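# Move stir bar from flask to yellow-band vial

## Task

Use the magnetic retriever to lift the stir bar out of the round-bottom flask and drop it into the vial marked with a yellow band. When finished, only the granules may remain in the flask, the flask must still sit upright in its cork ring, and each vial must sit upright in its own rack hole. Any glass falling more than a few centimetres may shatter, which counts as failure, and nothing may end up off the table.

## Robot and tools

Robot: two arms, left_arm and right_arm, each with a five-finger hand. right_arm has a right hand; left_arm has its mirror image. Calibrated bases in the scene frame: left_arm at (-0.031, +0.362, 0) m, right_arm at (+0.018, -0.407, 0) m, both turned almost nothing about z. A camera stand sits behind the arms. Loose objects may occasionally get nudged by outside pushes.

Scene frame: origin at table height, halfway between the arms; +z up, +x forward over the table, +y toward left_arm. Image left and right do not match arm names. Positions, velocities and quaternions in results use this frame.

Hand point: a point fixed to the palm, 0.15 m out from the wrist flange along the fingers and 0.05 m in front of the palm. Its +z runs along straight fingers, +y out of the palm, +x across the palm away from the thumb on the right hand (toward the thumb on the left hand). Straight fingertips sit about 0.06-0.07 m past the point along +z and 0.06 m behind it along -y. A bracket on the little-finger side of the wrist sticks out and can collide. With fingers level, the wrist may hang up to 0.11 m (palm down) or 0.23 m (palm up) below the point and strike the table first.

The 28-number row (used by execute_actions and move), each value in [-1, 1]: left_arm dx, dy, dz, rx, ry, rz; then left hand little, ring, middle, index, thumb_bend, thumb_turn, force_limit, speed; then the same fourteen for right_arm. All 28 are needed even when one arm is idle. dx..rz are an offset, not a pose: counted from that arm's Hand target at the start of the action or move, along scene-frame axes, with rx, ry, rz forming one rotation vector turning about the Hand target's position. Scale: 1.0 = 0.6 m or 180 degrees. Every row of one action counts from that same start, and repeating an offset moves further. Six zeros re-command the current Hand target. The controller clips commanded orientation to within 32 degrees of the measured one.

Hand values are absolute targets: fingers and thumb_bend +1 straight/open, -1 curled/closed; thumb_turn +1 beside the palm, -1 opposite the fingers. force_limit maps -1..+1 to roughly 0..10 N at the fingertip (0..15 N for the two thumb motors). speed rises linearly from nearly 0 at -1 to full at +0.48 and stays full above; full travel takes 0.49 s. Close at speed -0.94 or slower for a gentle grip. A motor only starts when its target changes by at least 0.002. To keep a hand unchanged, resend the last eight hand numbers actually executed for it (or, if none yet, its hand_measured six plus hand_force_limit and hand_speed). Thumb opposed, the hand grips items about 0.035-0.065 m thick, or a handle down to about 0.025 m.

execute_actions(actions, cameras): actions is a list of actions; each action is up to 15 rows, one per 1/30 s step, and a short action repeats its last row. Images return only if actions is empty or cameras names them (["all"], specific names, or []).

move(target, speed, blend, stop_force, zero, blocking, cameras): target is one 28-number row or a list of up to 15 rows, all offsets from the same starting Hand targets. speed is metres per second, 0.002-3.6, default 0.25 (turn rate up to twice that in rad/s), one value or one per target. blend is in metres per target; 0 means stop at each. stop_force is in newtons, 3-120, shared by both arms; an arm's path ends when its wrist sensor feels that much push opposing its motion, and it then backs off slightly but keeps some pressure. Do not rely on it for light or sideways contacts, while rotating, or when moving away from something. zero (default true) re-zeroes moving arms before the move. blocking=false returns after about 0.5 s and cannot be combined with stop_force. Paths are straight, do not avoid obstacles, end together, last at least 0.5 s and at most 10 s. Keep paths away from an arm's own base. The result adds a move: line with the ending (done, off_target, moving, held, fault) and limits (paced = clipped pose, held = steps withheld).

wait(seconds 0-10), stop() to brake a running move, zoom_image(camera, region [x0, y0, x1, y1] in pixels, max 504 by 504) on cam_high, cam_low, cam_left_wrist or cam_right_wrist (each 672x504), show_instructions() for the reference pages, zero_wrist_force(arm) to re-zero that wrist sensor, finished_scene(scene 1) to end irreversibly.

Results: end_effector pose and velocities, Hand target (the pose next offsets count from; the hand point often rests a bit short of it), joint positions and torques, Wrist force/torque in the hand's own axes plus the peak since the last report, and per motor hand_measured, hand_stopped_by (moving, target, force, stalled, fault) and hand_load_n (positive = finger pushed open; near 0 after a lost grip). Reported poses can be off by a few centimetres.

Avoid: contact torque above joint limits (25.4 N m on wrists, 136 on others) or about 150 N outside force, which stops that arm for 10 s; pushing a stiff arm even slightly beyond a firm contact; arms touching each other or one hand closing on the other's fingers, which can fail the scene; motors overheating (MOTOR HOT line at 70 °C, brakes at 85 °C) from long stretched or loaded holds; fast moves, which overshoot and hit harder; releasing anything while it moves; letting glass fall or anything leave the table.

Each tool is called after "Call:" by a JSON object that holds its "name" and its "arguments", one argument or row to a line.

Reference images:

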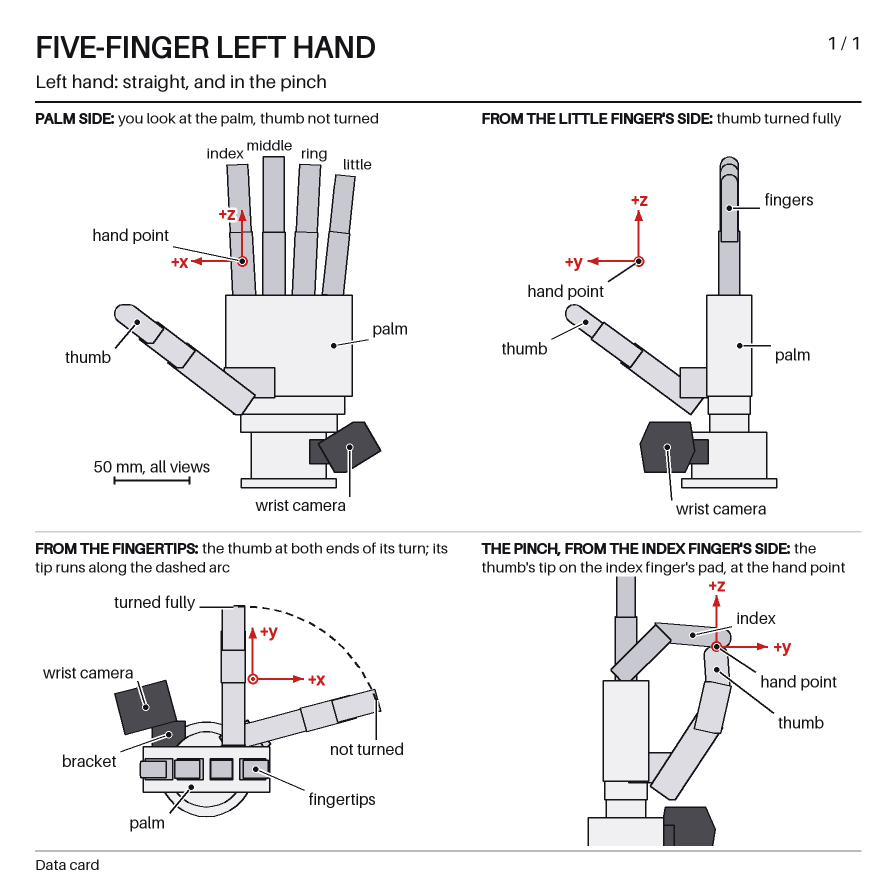

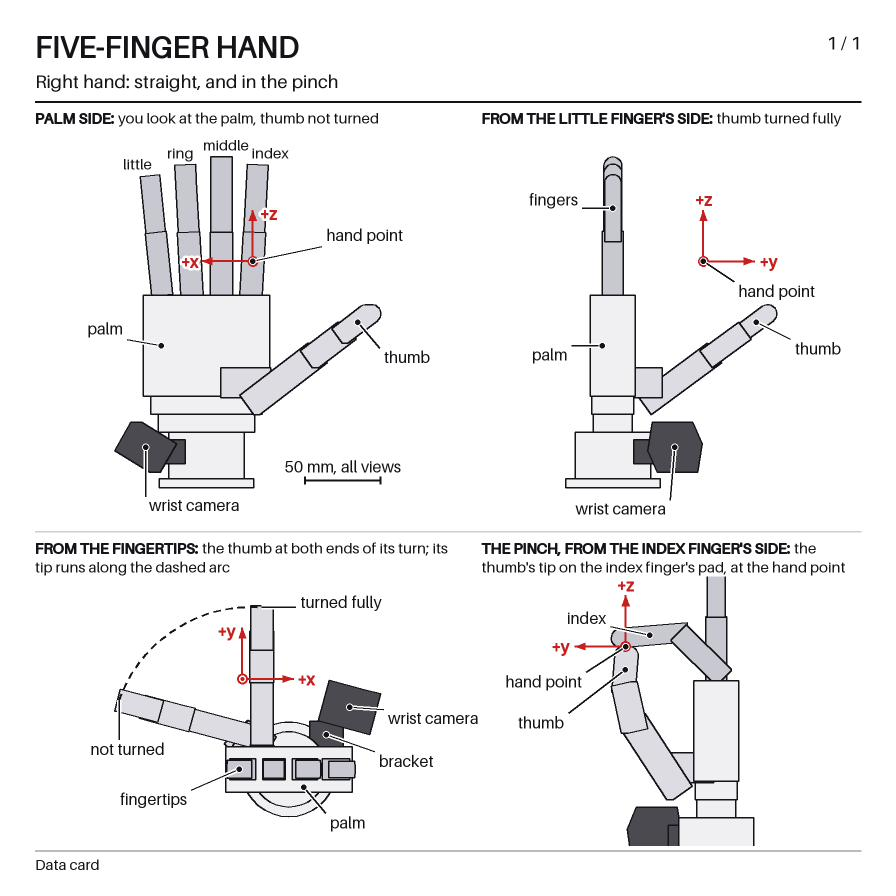

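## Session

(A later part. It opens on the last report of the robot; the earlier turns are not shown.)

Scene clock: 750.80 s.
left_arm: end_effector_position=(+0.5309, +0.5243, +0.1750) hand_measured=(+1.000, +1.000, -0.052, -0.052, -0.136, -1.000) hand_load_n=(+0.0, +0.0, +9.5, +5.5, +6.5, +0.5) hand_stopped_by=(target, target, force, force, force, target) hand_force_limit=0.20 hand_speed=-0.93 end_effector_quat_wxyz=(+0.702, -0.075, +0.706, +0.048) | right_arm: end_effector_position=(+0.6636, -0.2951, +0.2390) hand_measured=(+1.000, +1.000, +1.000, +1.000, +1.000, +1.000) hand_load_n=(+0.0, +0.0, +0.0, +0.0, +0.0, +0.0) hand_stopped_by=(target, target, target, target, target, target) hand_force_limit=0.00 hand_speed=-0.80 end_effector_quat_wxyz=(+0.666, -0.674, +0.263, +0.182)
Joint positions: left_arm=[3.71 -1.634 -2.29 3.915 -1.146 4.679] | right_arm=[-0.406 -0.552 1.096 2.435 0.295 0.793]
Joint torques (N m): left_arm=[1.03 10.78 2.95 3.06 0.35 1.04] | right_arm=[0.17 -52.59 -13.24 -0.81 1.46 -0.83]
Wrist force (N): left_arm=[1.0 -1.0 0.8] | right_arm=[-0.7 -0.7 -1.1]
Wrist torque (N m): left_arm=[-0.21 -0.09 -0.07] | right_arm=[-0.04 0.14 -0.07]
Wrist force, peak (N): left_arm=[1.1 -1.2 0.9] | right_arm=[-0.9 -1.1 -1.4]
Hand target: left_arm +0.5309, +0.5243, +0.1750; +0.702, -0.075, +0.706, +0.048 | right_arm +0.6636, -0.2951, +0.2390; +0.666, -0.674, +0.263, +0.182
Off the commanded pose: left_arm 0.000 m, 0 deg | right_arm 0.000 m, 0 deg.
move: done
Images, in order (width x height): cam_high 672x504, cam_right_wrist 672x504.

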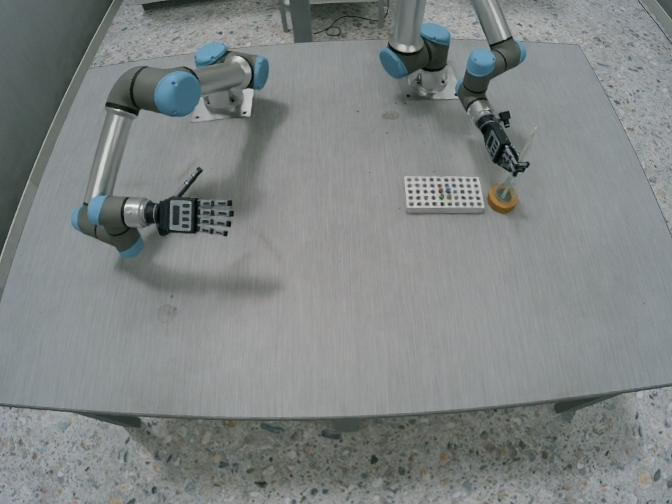

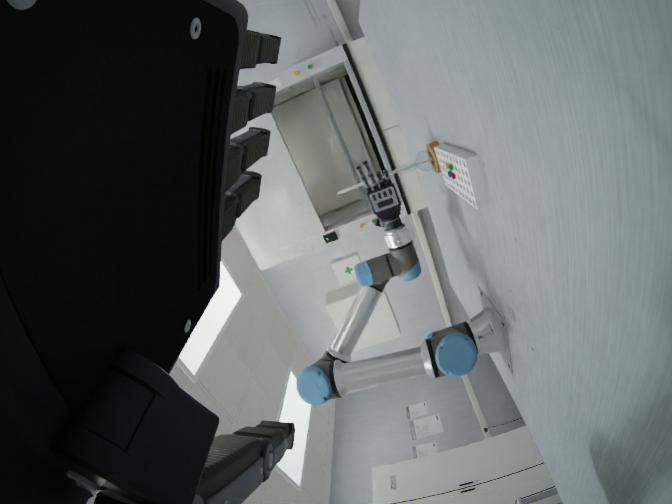

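Call:
{"name": "move", "arguments": {
  "target": [0,0,-0.00833,0,0,0,1,1,-0.45,-0.45,-0.2,-1,0.2,-0.93,0,0,0,0,0,0,1,1,1,1,1,1,0,-0.8],
  "speed": 0.01,
  "stop_force": 3,
  "cameras": ["all"]
}}

Scene clock: 759.90 s.
left_arm: end_effector_position=(+0.5309, +0.5243, +0.1700) hand_measured=(+1.000, +1.000, -0.052, -0.052, -0.136, -1.000) hand_load_n=(+0.5, +0.0, +9.0, +5.5, +6.5, +0.5) hand_stopped_by=(target, target, force, force, force, target) hand_force_limit=0.20 hand_speed=-0.93 end_effector_quat_wxyz=(+0.702, -0.075, +0.706, +0.048) | right_arm: end_effector_position=(+0.6636, -0.2951, +0.2390) hand_measured=(+1.000, +1.000, +1.000, +1.000, +1.000, +1.000) hand_load_n=(+0.0, +0.0, +0.0, -0.5, +0.0, +0.0) hand_stopped_by=(target, target, target, target, target, target) hand_force_limit=0.00 hand_speed=-0.80 end_effector_quat_wxyz=(+0.666, -0.674, +0.263, +0.182)
Joint positions: left_arm=[3.71 -1.645 -2.296 3.932 -1.146 4.679] | right_arm=[-0.406 -0.552 1.096 2.435 0.295 0.793]
Joint torques (N m): left_arm=[2.8 11.43 1.89 3.16 0.52 1.75] | right_arm=[-0.97 -53.5 -13.14 -0.73 1.47 -0.69]
Wrist force (N): left_arm=[0.8 -1.0 1.0] | right_arm=[-0.4 -0.5 -0.9]
Wrist torque (N m): left_arm=[-0.23 -0.09 -0.06] | right_arm=[-0.02 0.08 -0.04]
Wrist force, peak (N): left_arm=[1.3 -1.0 1.1] | right_arm=[-0.9 -1.0 -1.4]
Hand target: left_arm +0.5309, +0.5243, +0.1700; +0.702, -0.075, +0.706, +0.048 | right_arm +0.6636, -0.2951, +0.2390; +0.666, -0.674, +0.263, +0.182
Off the commanded pose: left_arm 0.000 m, 0 deg | right_arm 0.000 m, 0 deg.
move: done
camera_calibration:
cam_left_wrist: T_world_to_cam=[[0.147042, -0.96766, -0.204971, 0.46005], [-0.556847, 0.0902831, -0.825694, 0.384125], [0.817496, 0.235549, -0.525563, -0.355954], [0, 0, 0, 1]] pos_world=[0.437244, 0.494336, 0.22439]

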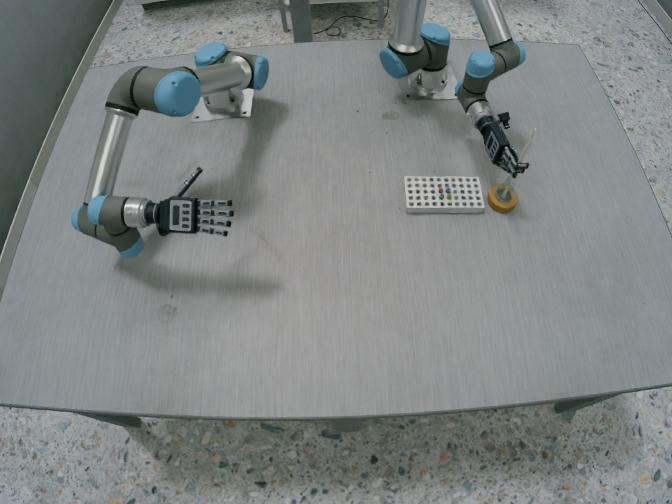

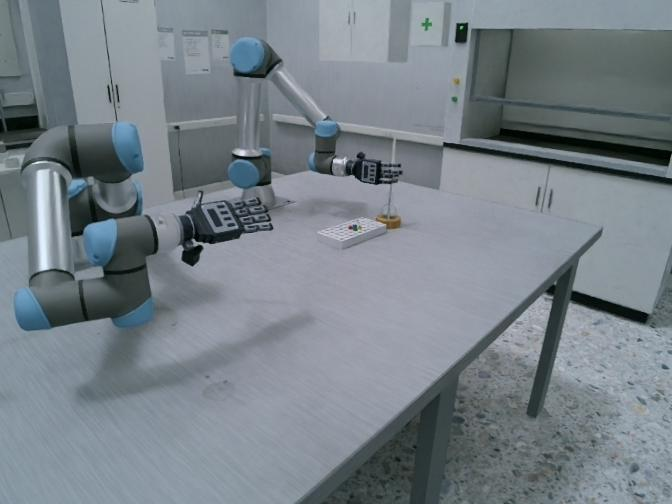

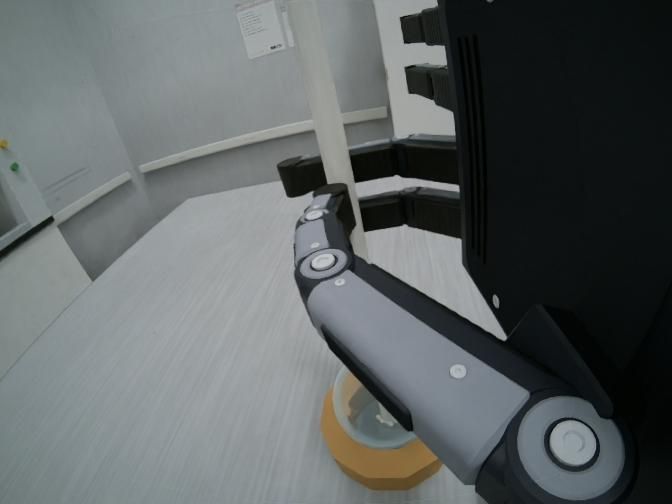

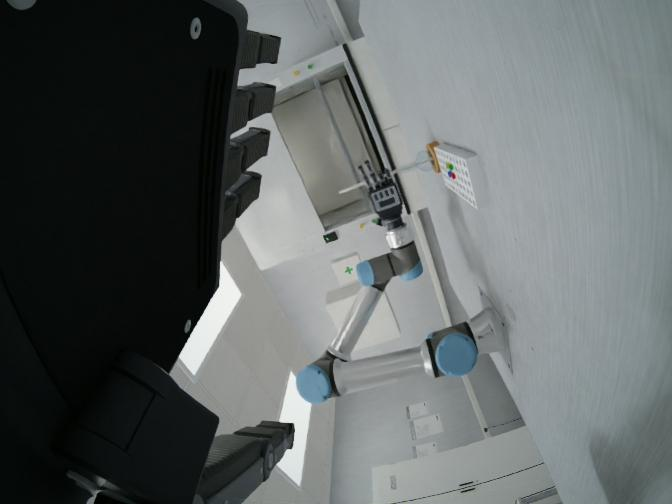

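Call:
{"name": "zoom_image", "arguments": {
  "camera": "cam_left_wrist",
  "region": [310, 340, 460, 490]
}}

Call:
{"name": "zoom_image", "arguments": {
  "camera": "cam_high",
  "region": [490, 180, 520, 210]
}}

Call:
{"name": "zoom_image", "arguments": {
  "camera": "cam_right_wrist",
  "region": [410, 140, 445, 175]
}}

Call:
{"name": "zoom_image", "arguments": {
  "camera": "cam_low",
  "region": [375, 195, 405, 230]
}}

Scaled by 3.360 from the camera's 672x504 image, which has a finer 960x720 frame.

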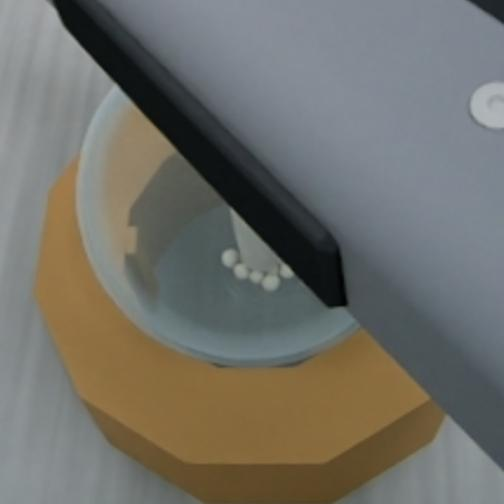

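Scaled by 16.800.

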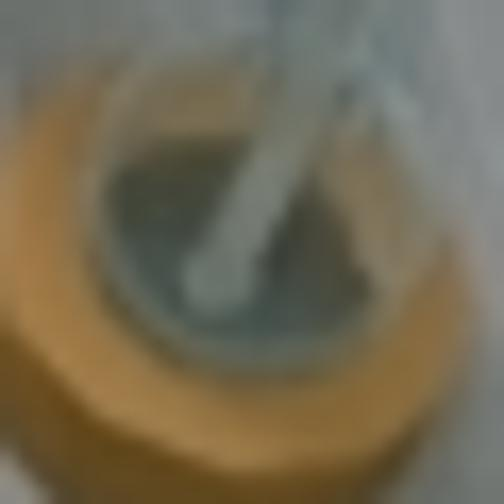

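Scaled by 14.400 from the camera's 672x504 image, which has a finer 960x720 frame.

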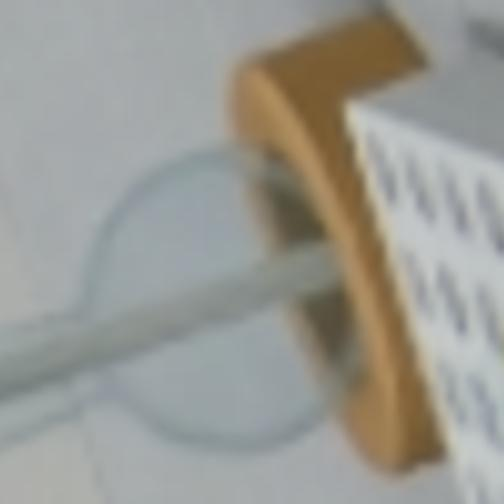

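Scaled by 14.400.

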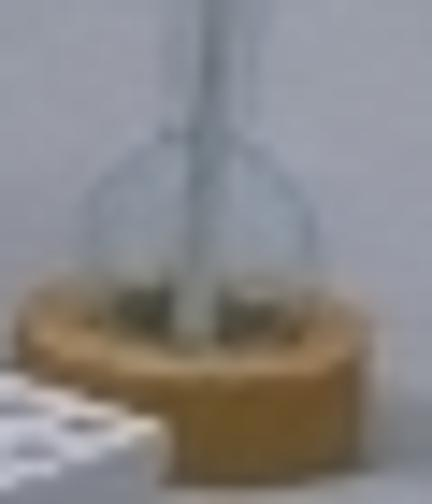

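Call:
{"name": "zoom_image", "arguments": {
  "camera": "cam_left_wrist",
  "region": [360, 390, 420, 440]
}}

Scaled by 8.400 from the camera's 672x504 image, which has a finer 960x720 frame.

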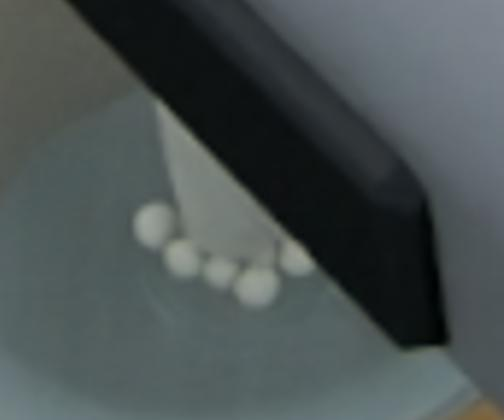

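Call:
{"name": "move", "arguments": {
  "target": [0,0,0.05,0,0,0,1,1,-0.45,-0.45,-0.2,-1,0.2,-0.93,0,0,0,0,0,0,1,1,1,1,1,1,0,-0.8],
  "speed": 0.03,
  "cameras": ["all"]
}}

Call:
{"name": "zoom_image", "arguments": {
  "camera": "cam_left_wrist",
  "region": [350, 380, 430, 450]
}}

Call:
{"name": "zoom_image", "arguments": {
  "camera": "cam_high",
  "region": [490, 180, 520, 210]
}}

Call:
{"name": "zoom_image", "arguments": {
  "camera": "cam_right_wrist",
  "region": [410, 140, 445, 175]
}}

Scene clock: 764.63 s.
left_arm: end_effector_position=(+0.5309, +0.5243, +0.1999) hand_measured=(+1.000, +1.000, -0.052, -0.052, -0.136, -1.000) hand_load_n=(+0.0, +0.0, +9.5, +5.5, +6.5, +0.5) hand_stopped_by=(target, target, force, force, force, target) hand_force_limit=0.20 hand_speed=-0.93 end_effector_quat_wxyz=(+0.702, -0.075, +0.706, +0.048) | right_arm: end_effector_position=(+0.6636, -0.2951, +0.2390) hand_measured=(+1.000, +1.000, +1.000, +1.000, +1.000, +1.000) hand_load_n=(+0.0, +0.0, +0.0, +0.0, +0.0, +0.0) hand_stopped_by=(target, target, target, target, target, target) hand_force_limit=0.00 hand_speed=-0.80 end_effector_quat_wxyz=(+0.666, -0.674, +0.263, +0.182)
Joint positions: left_arm=[3.71 -1.582 -2.259 3.832 -1.146 4.679] | right_arm=[-0.406 -0.552 1.096 2.435 0.295 0.793]
Joint torques (N m): left_arm=[-3.72 22.25 30.02 -0.34 -1.57 -0.17] | right_arm=[0.4 -53.29 -12.51 -0.8 1.4 -0.69]
Wrist force (N): left_arm=[0.9 -1.1 0.8] | right_arm=[-0.5 -0.9 -0.5]
Wrist torque (N m): left_arm=[-0.22 -0.10 -0.06] | right_arm=[-0.10 0.09 -0.06]
Wrist force, peak (N): left_arm=[1.3 -1.2 0.9] | right_arm=[-0.8 -1.2 -1.2]
Hand target: left_arm +0.5309, +0.5243, +0.2000; +0.702, -0.075, +0.706, +0.048 | right_arm +0.6636, -0.2951, +0.2390; +0.666, -0.674, +0.263, +0.182
Off the commanded pose: left_arm 0.000 m, 0 deg | right_arm 0.000 m, 0 deg.
move: done
camera_calibration:
cam_left_wrist: T_world_to_cam=[[0.147107, -0.96767, -0.204874, 0.46613], [-0.556831, 0.0901695, -0.825717, 0.408868], [0.817496, 0.235549, -0.525564, -0.34024], [0, 0, 0, 1]] pos_world=[0.437244, 0.494336, 0.25429]

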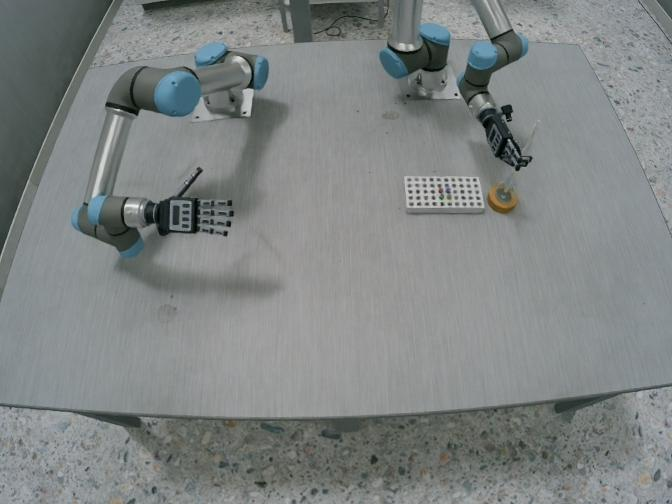

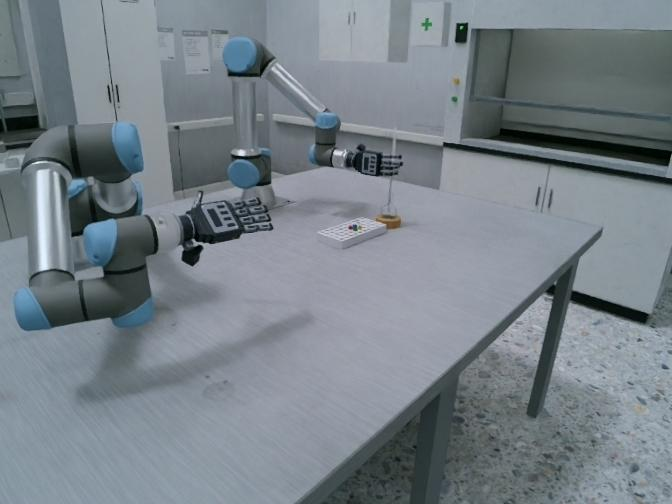

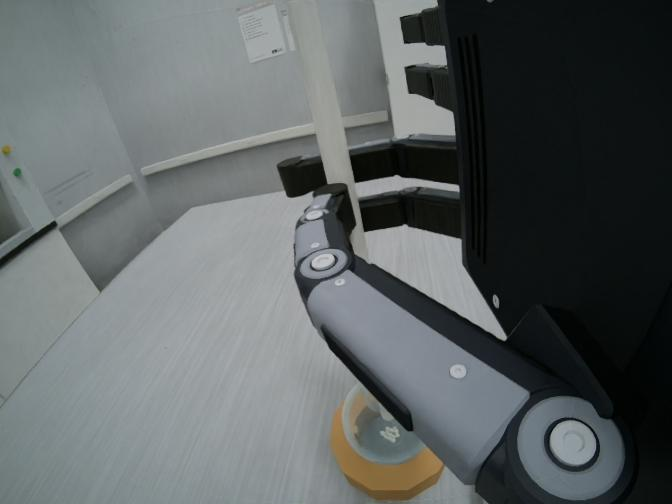

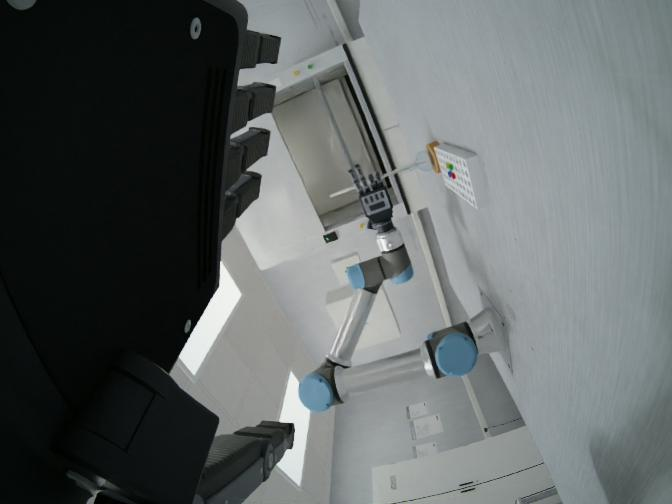

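Scaled by 6.300 from the camera's 672x504 image, which has a finer 960x720 frame.

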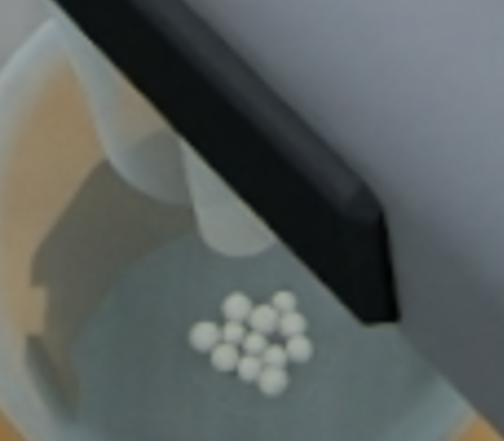

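Scaled by 16.800.

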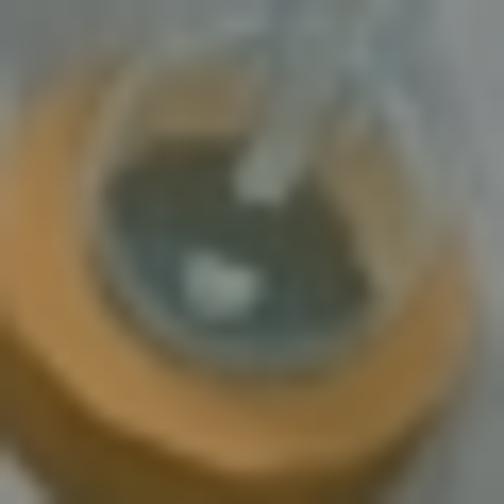

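Scaled by 14.400 from the camera's 672x504 image, which has a finer 960x720 frame.

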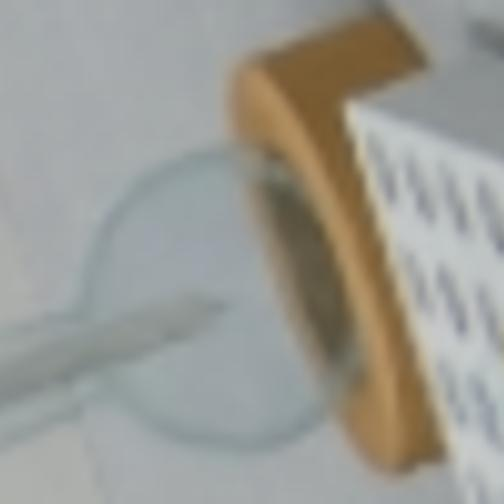

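Call:
{"name": "zoom_image", "arguments": {
  "camera": "cam_right_wrist",
  "region": [418, 152, 430, 168]
}}

Call:
{"name": "zoom_image", "arguments": {
  "camera": "cam_left_wrist",
  "region": [370, 400, 405, 445]
}}

Call:
{"name": "zoom_image", "arguments": {
  "camera": "cam_low",
  "region": [380, 200, 400, 222]
}}

Scaled by 31.500 from the camera's 672x504 image, which has a finer 960x720 frame.

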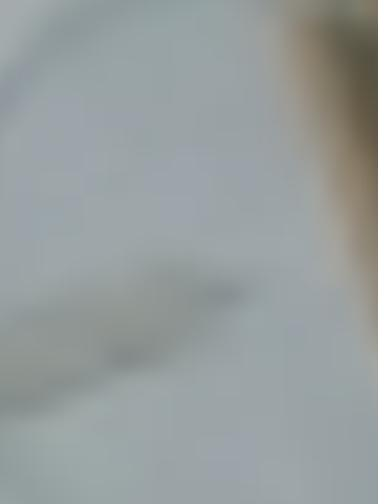

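Scaled by 11.200 from the camera's 672x504 image, which has a finer 960x720 frame.

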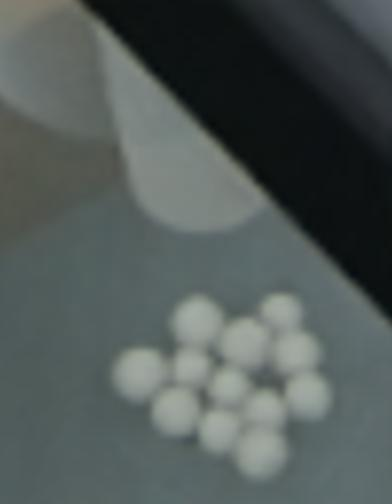

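Scaled by 22.909.

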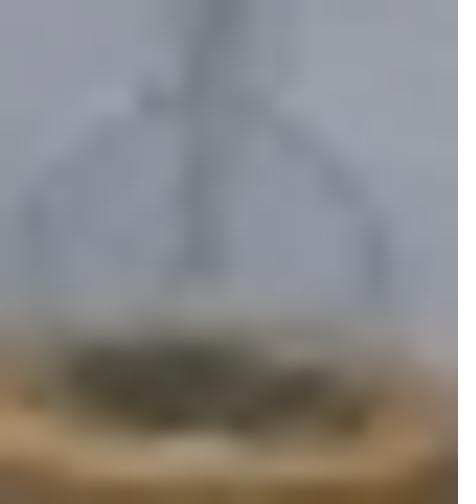

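Call:
{"name": "move", "arguments": {
  "target": [0,0,0.0417,0,0,0,1,1,-0.45,-0.45,-0.2,-1,0.2,-0.93,0,0,0,0,0,0,1,1,1,1,1,1,0,-0.8],
  "speed": 0.03,
  "cameras": ["all"]
}}

Call:
{"name": "zoom_image", "arguments": {
  "camera": "cam_left_wrist",
  "region": [350, 360, 430, 450]
}}

Call:
{"name": "zoom_image", "arguments": {
  "camera": "cam_right_wrist",
  "region": [400, 140, 435, 175]
}}

Call:
{"name": "zoom_image", "arguments": {
  "camera": "cam_low",
  "region": [375, 185, 405, 215]
}}

Scene clock: 768.73 s.
left_arm: end_effector_position=(+0.5309, +0.5243, +0.2250) hand_measured=(+1.000, +1.000, -0.052, -0.052, -0.136, -1.000) hand_load_n=(+0.0, +0.0, +9.0, +5.5, +6.5, +0.5) hand_stopped_by=(target, target, force, force, force, target) hand_force_limit=0.20 hand_speed=-0.93 end_effector_quat_wxyz=(+0.702, -0.075, +0.706, +0.048) | right_arm: end_effector_position=(+0.6636, -0.2951, +0.2390) hand_measured=(+1.000, +1.000, +1.000, +1.000, +1.000, +1.000) hand_load_n=(+0.0, +0.0, +0.0, +0.0, +0.0, +0.0) hand_stopped_by=(target, target, target, target, target, target) hand_force_limit=0.00 hand_speed=-0.80 end_effector_quat_wxyz=(+0.666, -0.674, +0.263, +0.182)
Joint positions: left_arm=[3.71 -1.536 -2.224 3.75 -1.146 4.679] | right_arm=[-0.406 -0.552 1.096 2.435 0.295 0.793]
Joint torques (N m): left_arm=[-8.53 22.2 31.68 0.09 -2.06 -1.03] | right_arm=[-0.04 -52.63 -13.67 -0.84 1.36 -0.71]
Wrist force (N): left_arm=[1.0 -1.0 1.0] | right_arm=[-0.6 -0.5 -1.2]
Wrist torque (N m): left_arm=[-0.23 -0.08 -0.05] | right_arm=[-0.01 0.12 -0.06]
Wrist force, peak (N): left_arm=[0.9 -1.3 1.1] | right_arm=[-0.9 -0.7 -1.4]
Hand target: left_arm +0.5309, +0.5243, +0.2251; +0.702, -0.075, +0.706, +0.048 | right_arm +0.6636, -0.2951, +0.2390; +0.666, -0.674, +0.263, +0.182
Off the commanded pose: left_arm 0.000 m, 0 deg | right_arm 0.000 m, 0 deg.
move: done
camera_calibration:
cam_left_wrist: T_world_to_cam=[[0.147053, -0.967662, -0.204954, 0.471294], [-0.556844, 0.0902634, -0.825698, 0.429466], [0.817496, 0.235549, -0.525563, -0.327101], [0, 0, 0, 1]] pos_world=[0.437244, 0.494336, 0.27929]

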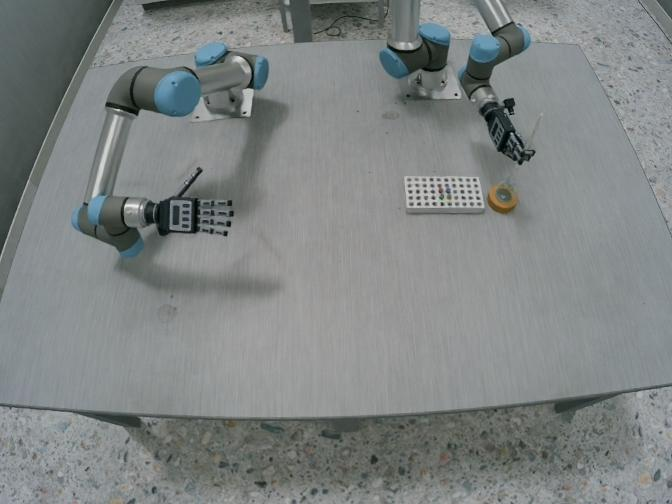

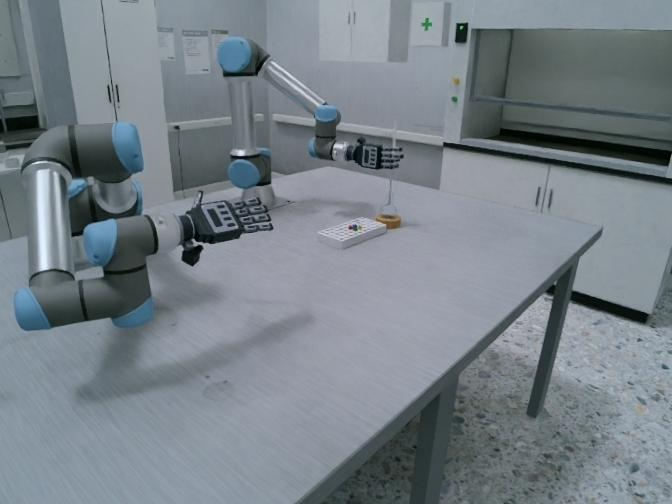

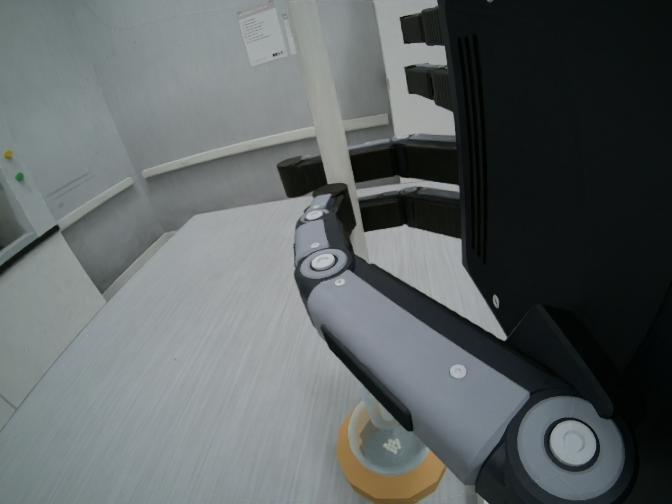

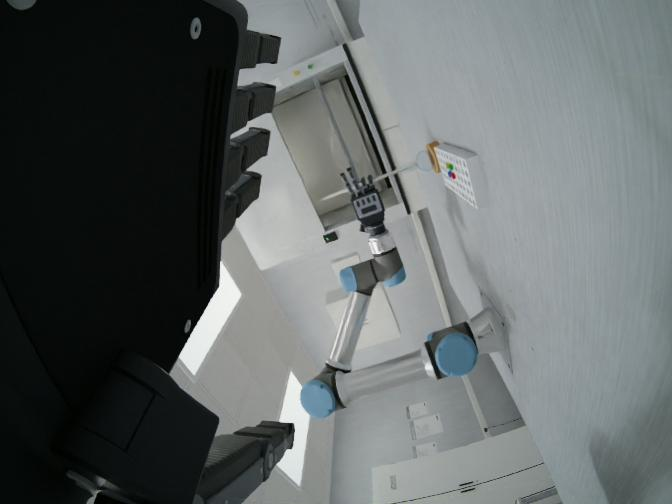

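Scaled by 5.600 from the camera's 672x504 image, which has a finer 960x720 frame.

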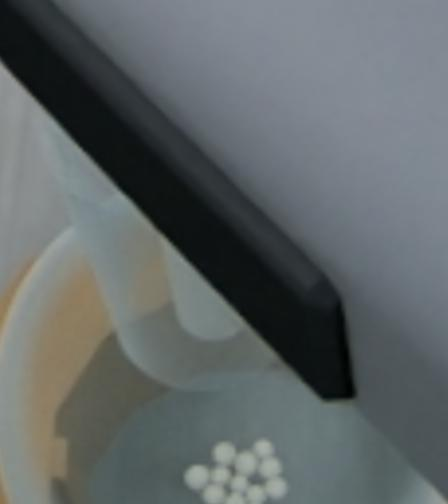

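Scaled by 14.400 from the camera's 672x504 image, which has a finer 960x720 frame.

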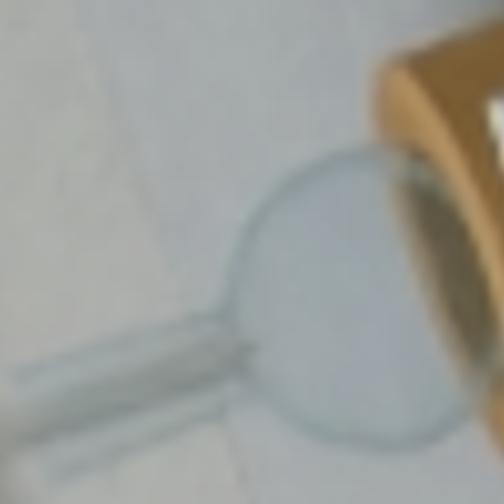

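Scaled by 16.800.

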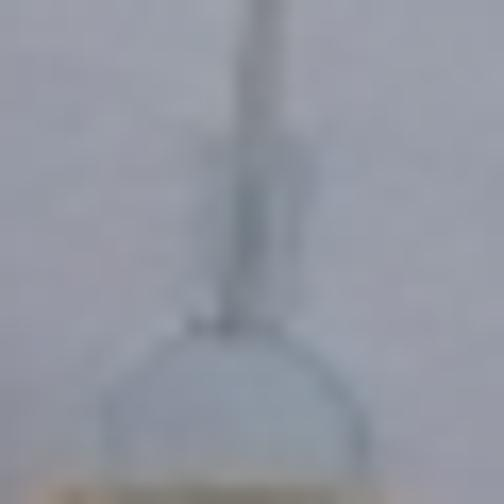

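Call:
{"name": "move", "arguments": {
  "target": [0,0,0.125,0,0,0,1,1,-0.45,-0.45,-0.2,-1,0.2,-0.93,0,0,0,0,0,0,1,1,1,1,1,1,0,-0.8],
  "speed": 0.03,
  "cameras": ["all"]
}}

Call:
{"name": "zoom_image", "arguments": {
  "camera": "cam_left_wrist",
  "region": [350, 360, 430, 480]
}}

Call:
{"name": "zoom_image", "arguments": {
  "camera": "cam_right_wrist",
  "region": [375, 150, 420, 195]
}}

Call:
{"name": "zoom_image", "arguments": {
  "camera": "cam_low",
  "region": [375, 165, 405, 195]
}}

Call:
{"name": "zoom_image", "arguments": {
  "camera": "cam_high",
  "region": [490, 155, 530, 195]
}}

Scene clock: 773.27 s.
left_arm: end_effector_position=(+0.5309, +0.5243, +0.3000) hand_measured=(+1.000, +1.000, -0.052, -0.052, -0.136, -1.000) hand_load_n=(+0.0, +0.0, +9.0, +5.5, +6.0, +0.5) hand_stopped_by=(target, target, force, force, force, target) hand_force_limit=0.20 hand_speed=-0.93 end_effector_quat_wxyz=(+0.702, -0.075, +0.706, +0.048) | right_arm: end_effector_position=(+0.6636, -0.2951, +0.2390) hand_measured=(+1.000, +1.000, +1.000, +1.000, +1.000, +1.000) hand_load_n=(+0.0, +0.0, +0.0, +0.0, +0.0, +0.0) hand_stopped_by=(target, target, target, target, target, target) hand_force_limit=0.00 hand_speed=-0.80 end_effector_quat_wxyz=(+0.666, -0.674, +0.263, +0.182)
Joint positions: left_arm=[3.71 -1.434 -2.097 3.521 -1.146 4.679] | right_arm=[-0.406 -0.552 1.096 2.435 0.295 0.793]
Joint torques (N m): left_arm=[-5.06 19.68 33.56 -0.38 1.58 0.03] | right_arm=[0.88 -53.43 -13.15 -0.82 1.47 -0.91]
Wrist force (N): left_arm=[0.9 -0.8 0.8] | right_arm=[-0.8 -0.7 -1.1]
Wrist torque (N m): left_arm=[-0.19 -0.09 -0.05] | right_arm=[-0.04 0.15 -0.08]
Wrist force, peak (N): left_arm=[1.3 -1.2 1.1] | right_arm=[-0.7 -1.1 -1.3]
Hand target: left_arm +0.5309, +0.5243, +0.3001; +0.702, -0.075, +0.706, +0.048 | right_arm +0.6636, -0.2951, +0.2390; +0.666, -0.674, +0.263, +0.182
Off the commanded pose: left_arm 0.000 m, 0 deg | right_arm 0.000 m, 0 deg.
move: done
camera_calibration:
cam_left_wrist: T_world_to_cam=[[0.147053, -0.967662, -0.204954, 0.486665], [-0.556844, 0.0902634, -0.825698, 0.491393], [0.817496, 0.235549, -0.525563, -0.287684], [0, 0, 0, 1]] pos_world=[0.437244, 0.494336, 0.35429]

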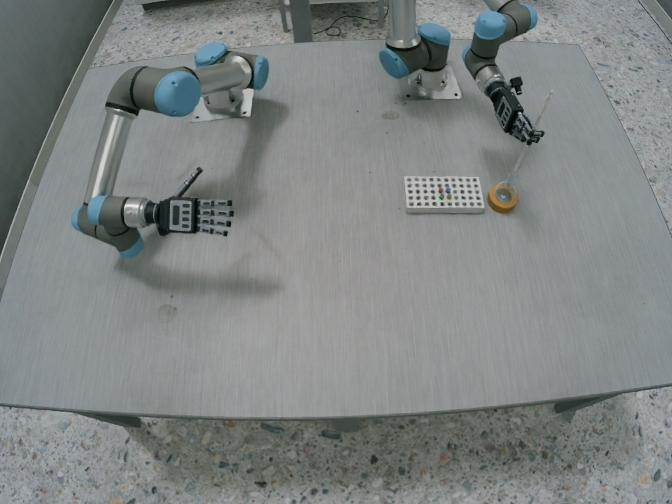

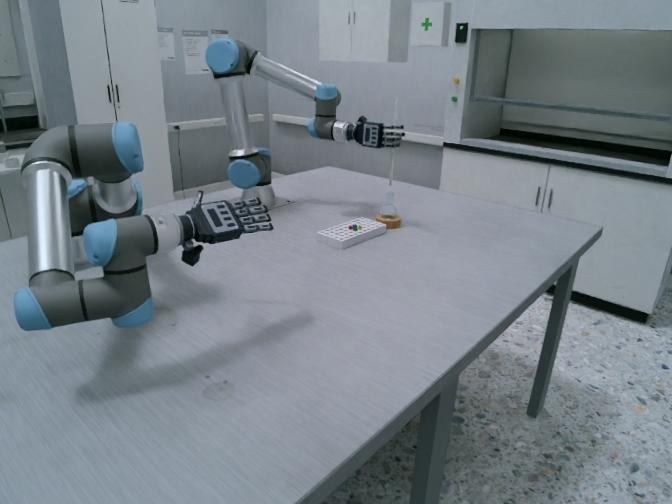

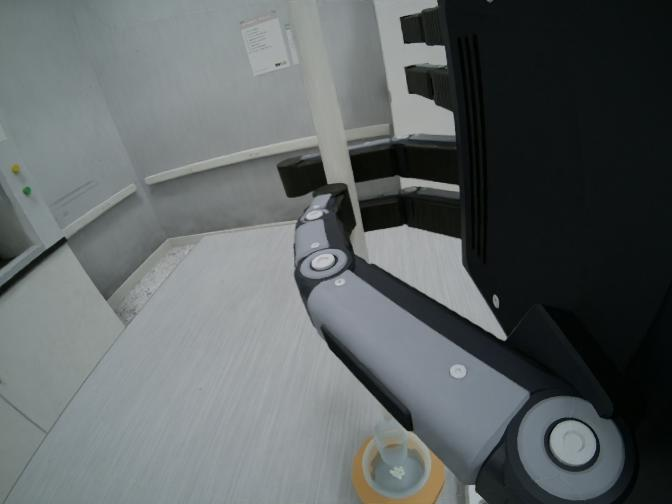

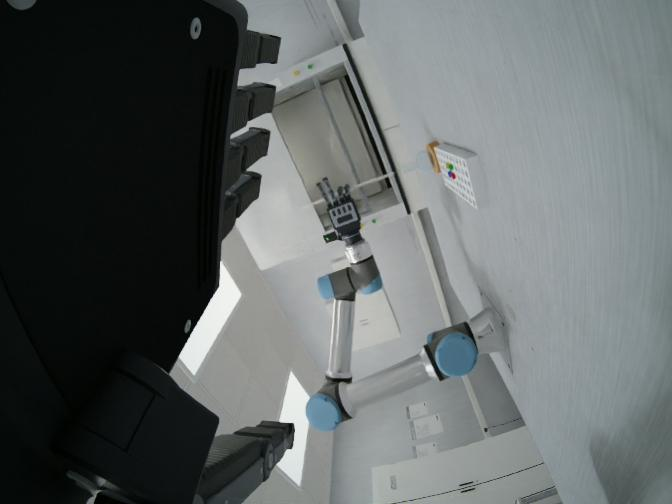

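Scaled by 4.200 from the camera's 672x504 image, which has a finer 960x720 frame.

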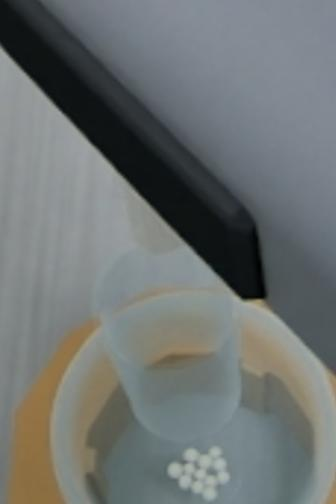

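Scaled by 11.200 from the camera's 672x504 image, which has a finer 960x720 frame.

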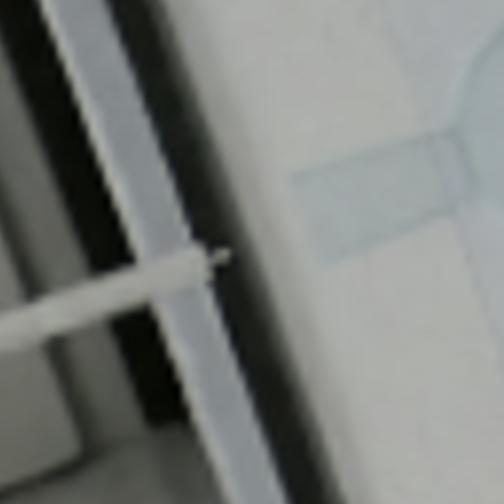

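Scaled by 16.800.

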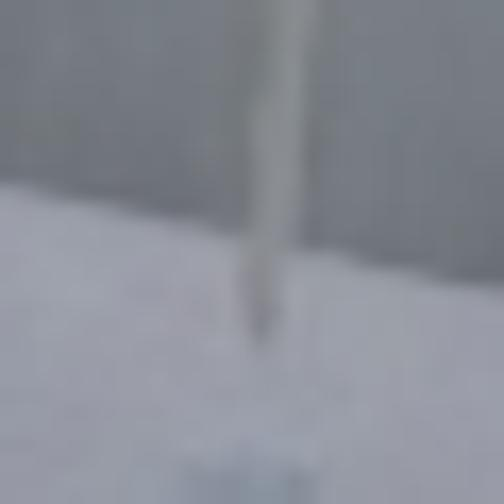

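Scaled by 12.600.

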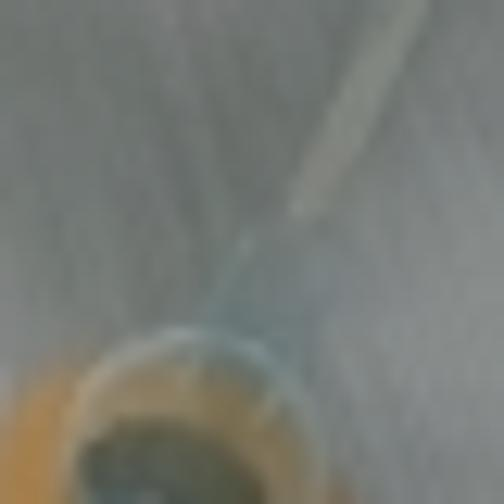

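Call:
{"name": "zoom_image", "arguments": {
  "camera": "cam_right_wrist",
  "region": [388, 166, 400, 180]
}}

Call:
{"name": "zoom_image", "arguments": {
  "camera": "cam_low",
  "region": [385, 175, 397, 190]
}}

Call:
{"name": "zoom_image", "arguments": {
  "camera": "cam_left_wrist",
  "region": [375, 410, 400, 440]
}}

Scaled by 36.000 from the camera's 672x504 image, which has a finer 960x720 frame.

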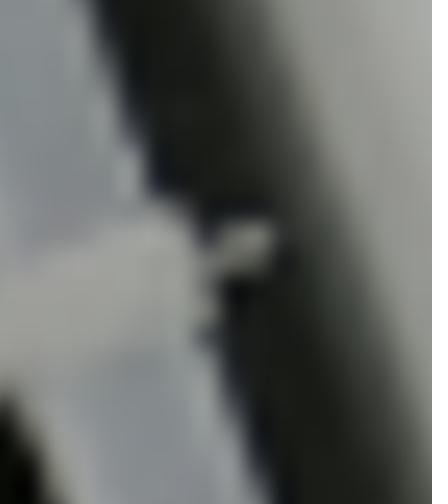

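Scaled by 33.600.

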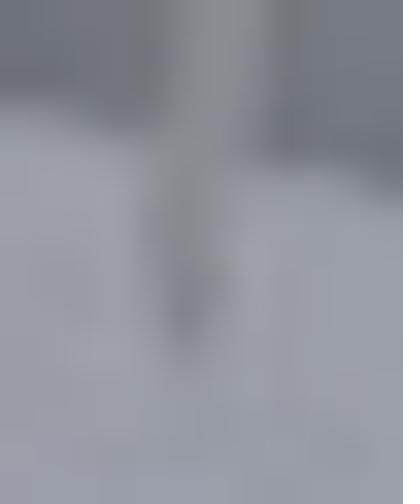

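Scaled by 16.800 from the camera's 672x504 image, which has a finer 960x720 frame.

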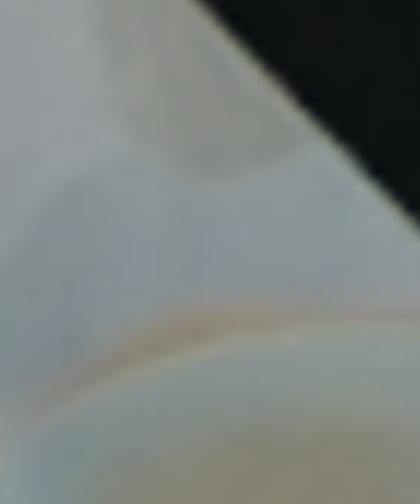

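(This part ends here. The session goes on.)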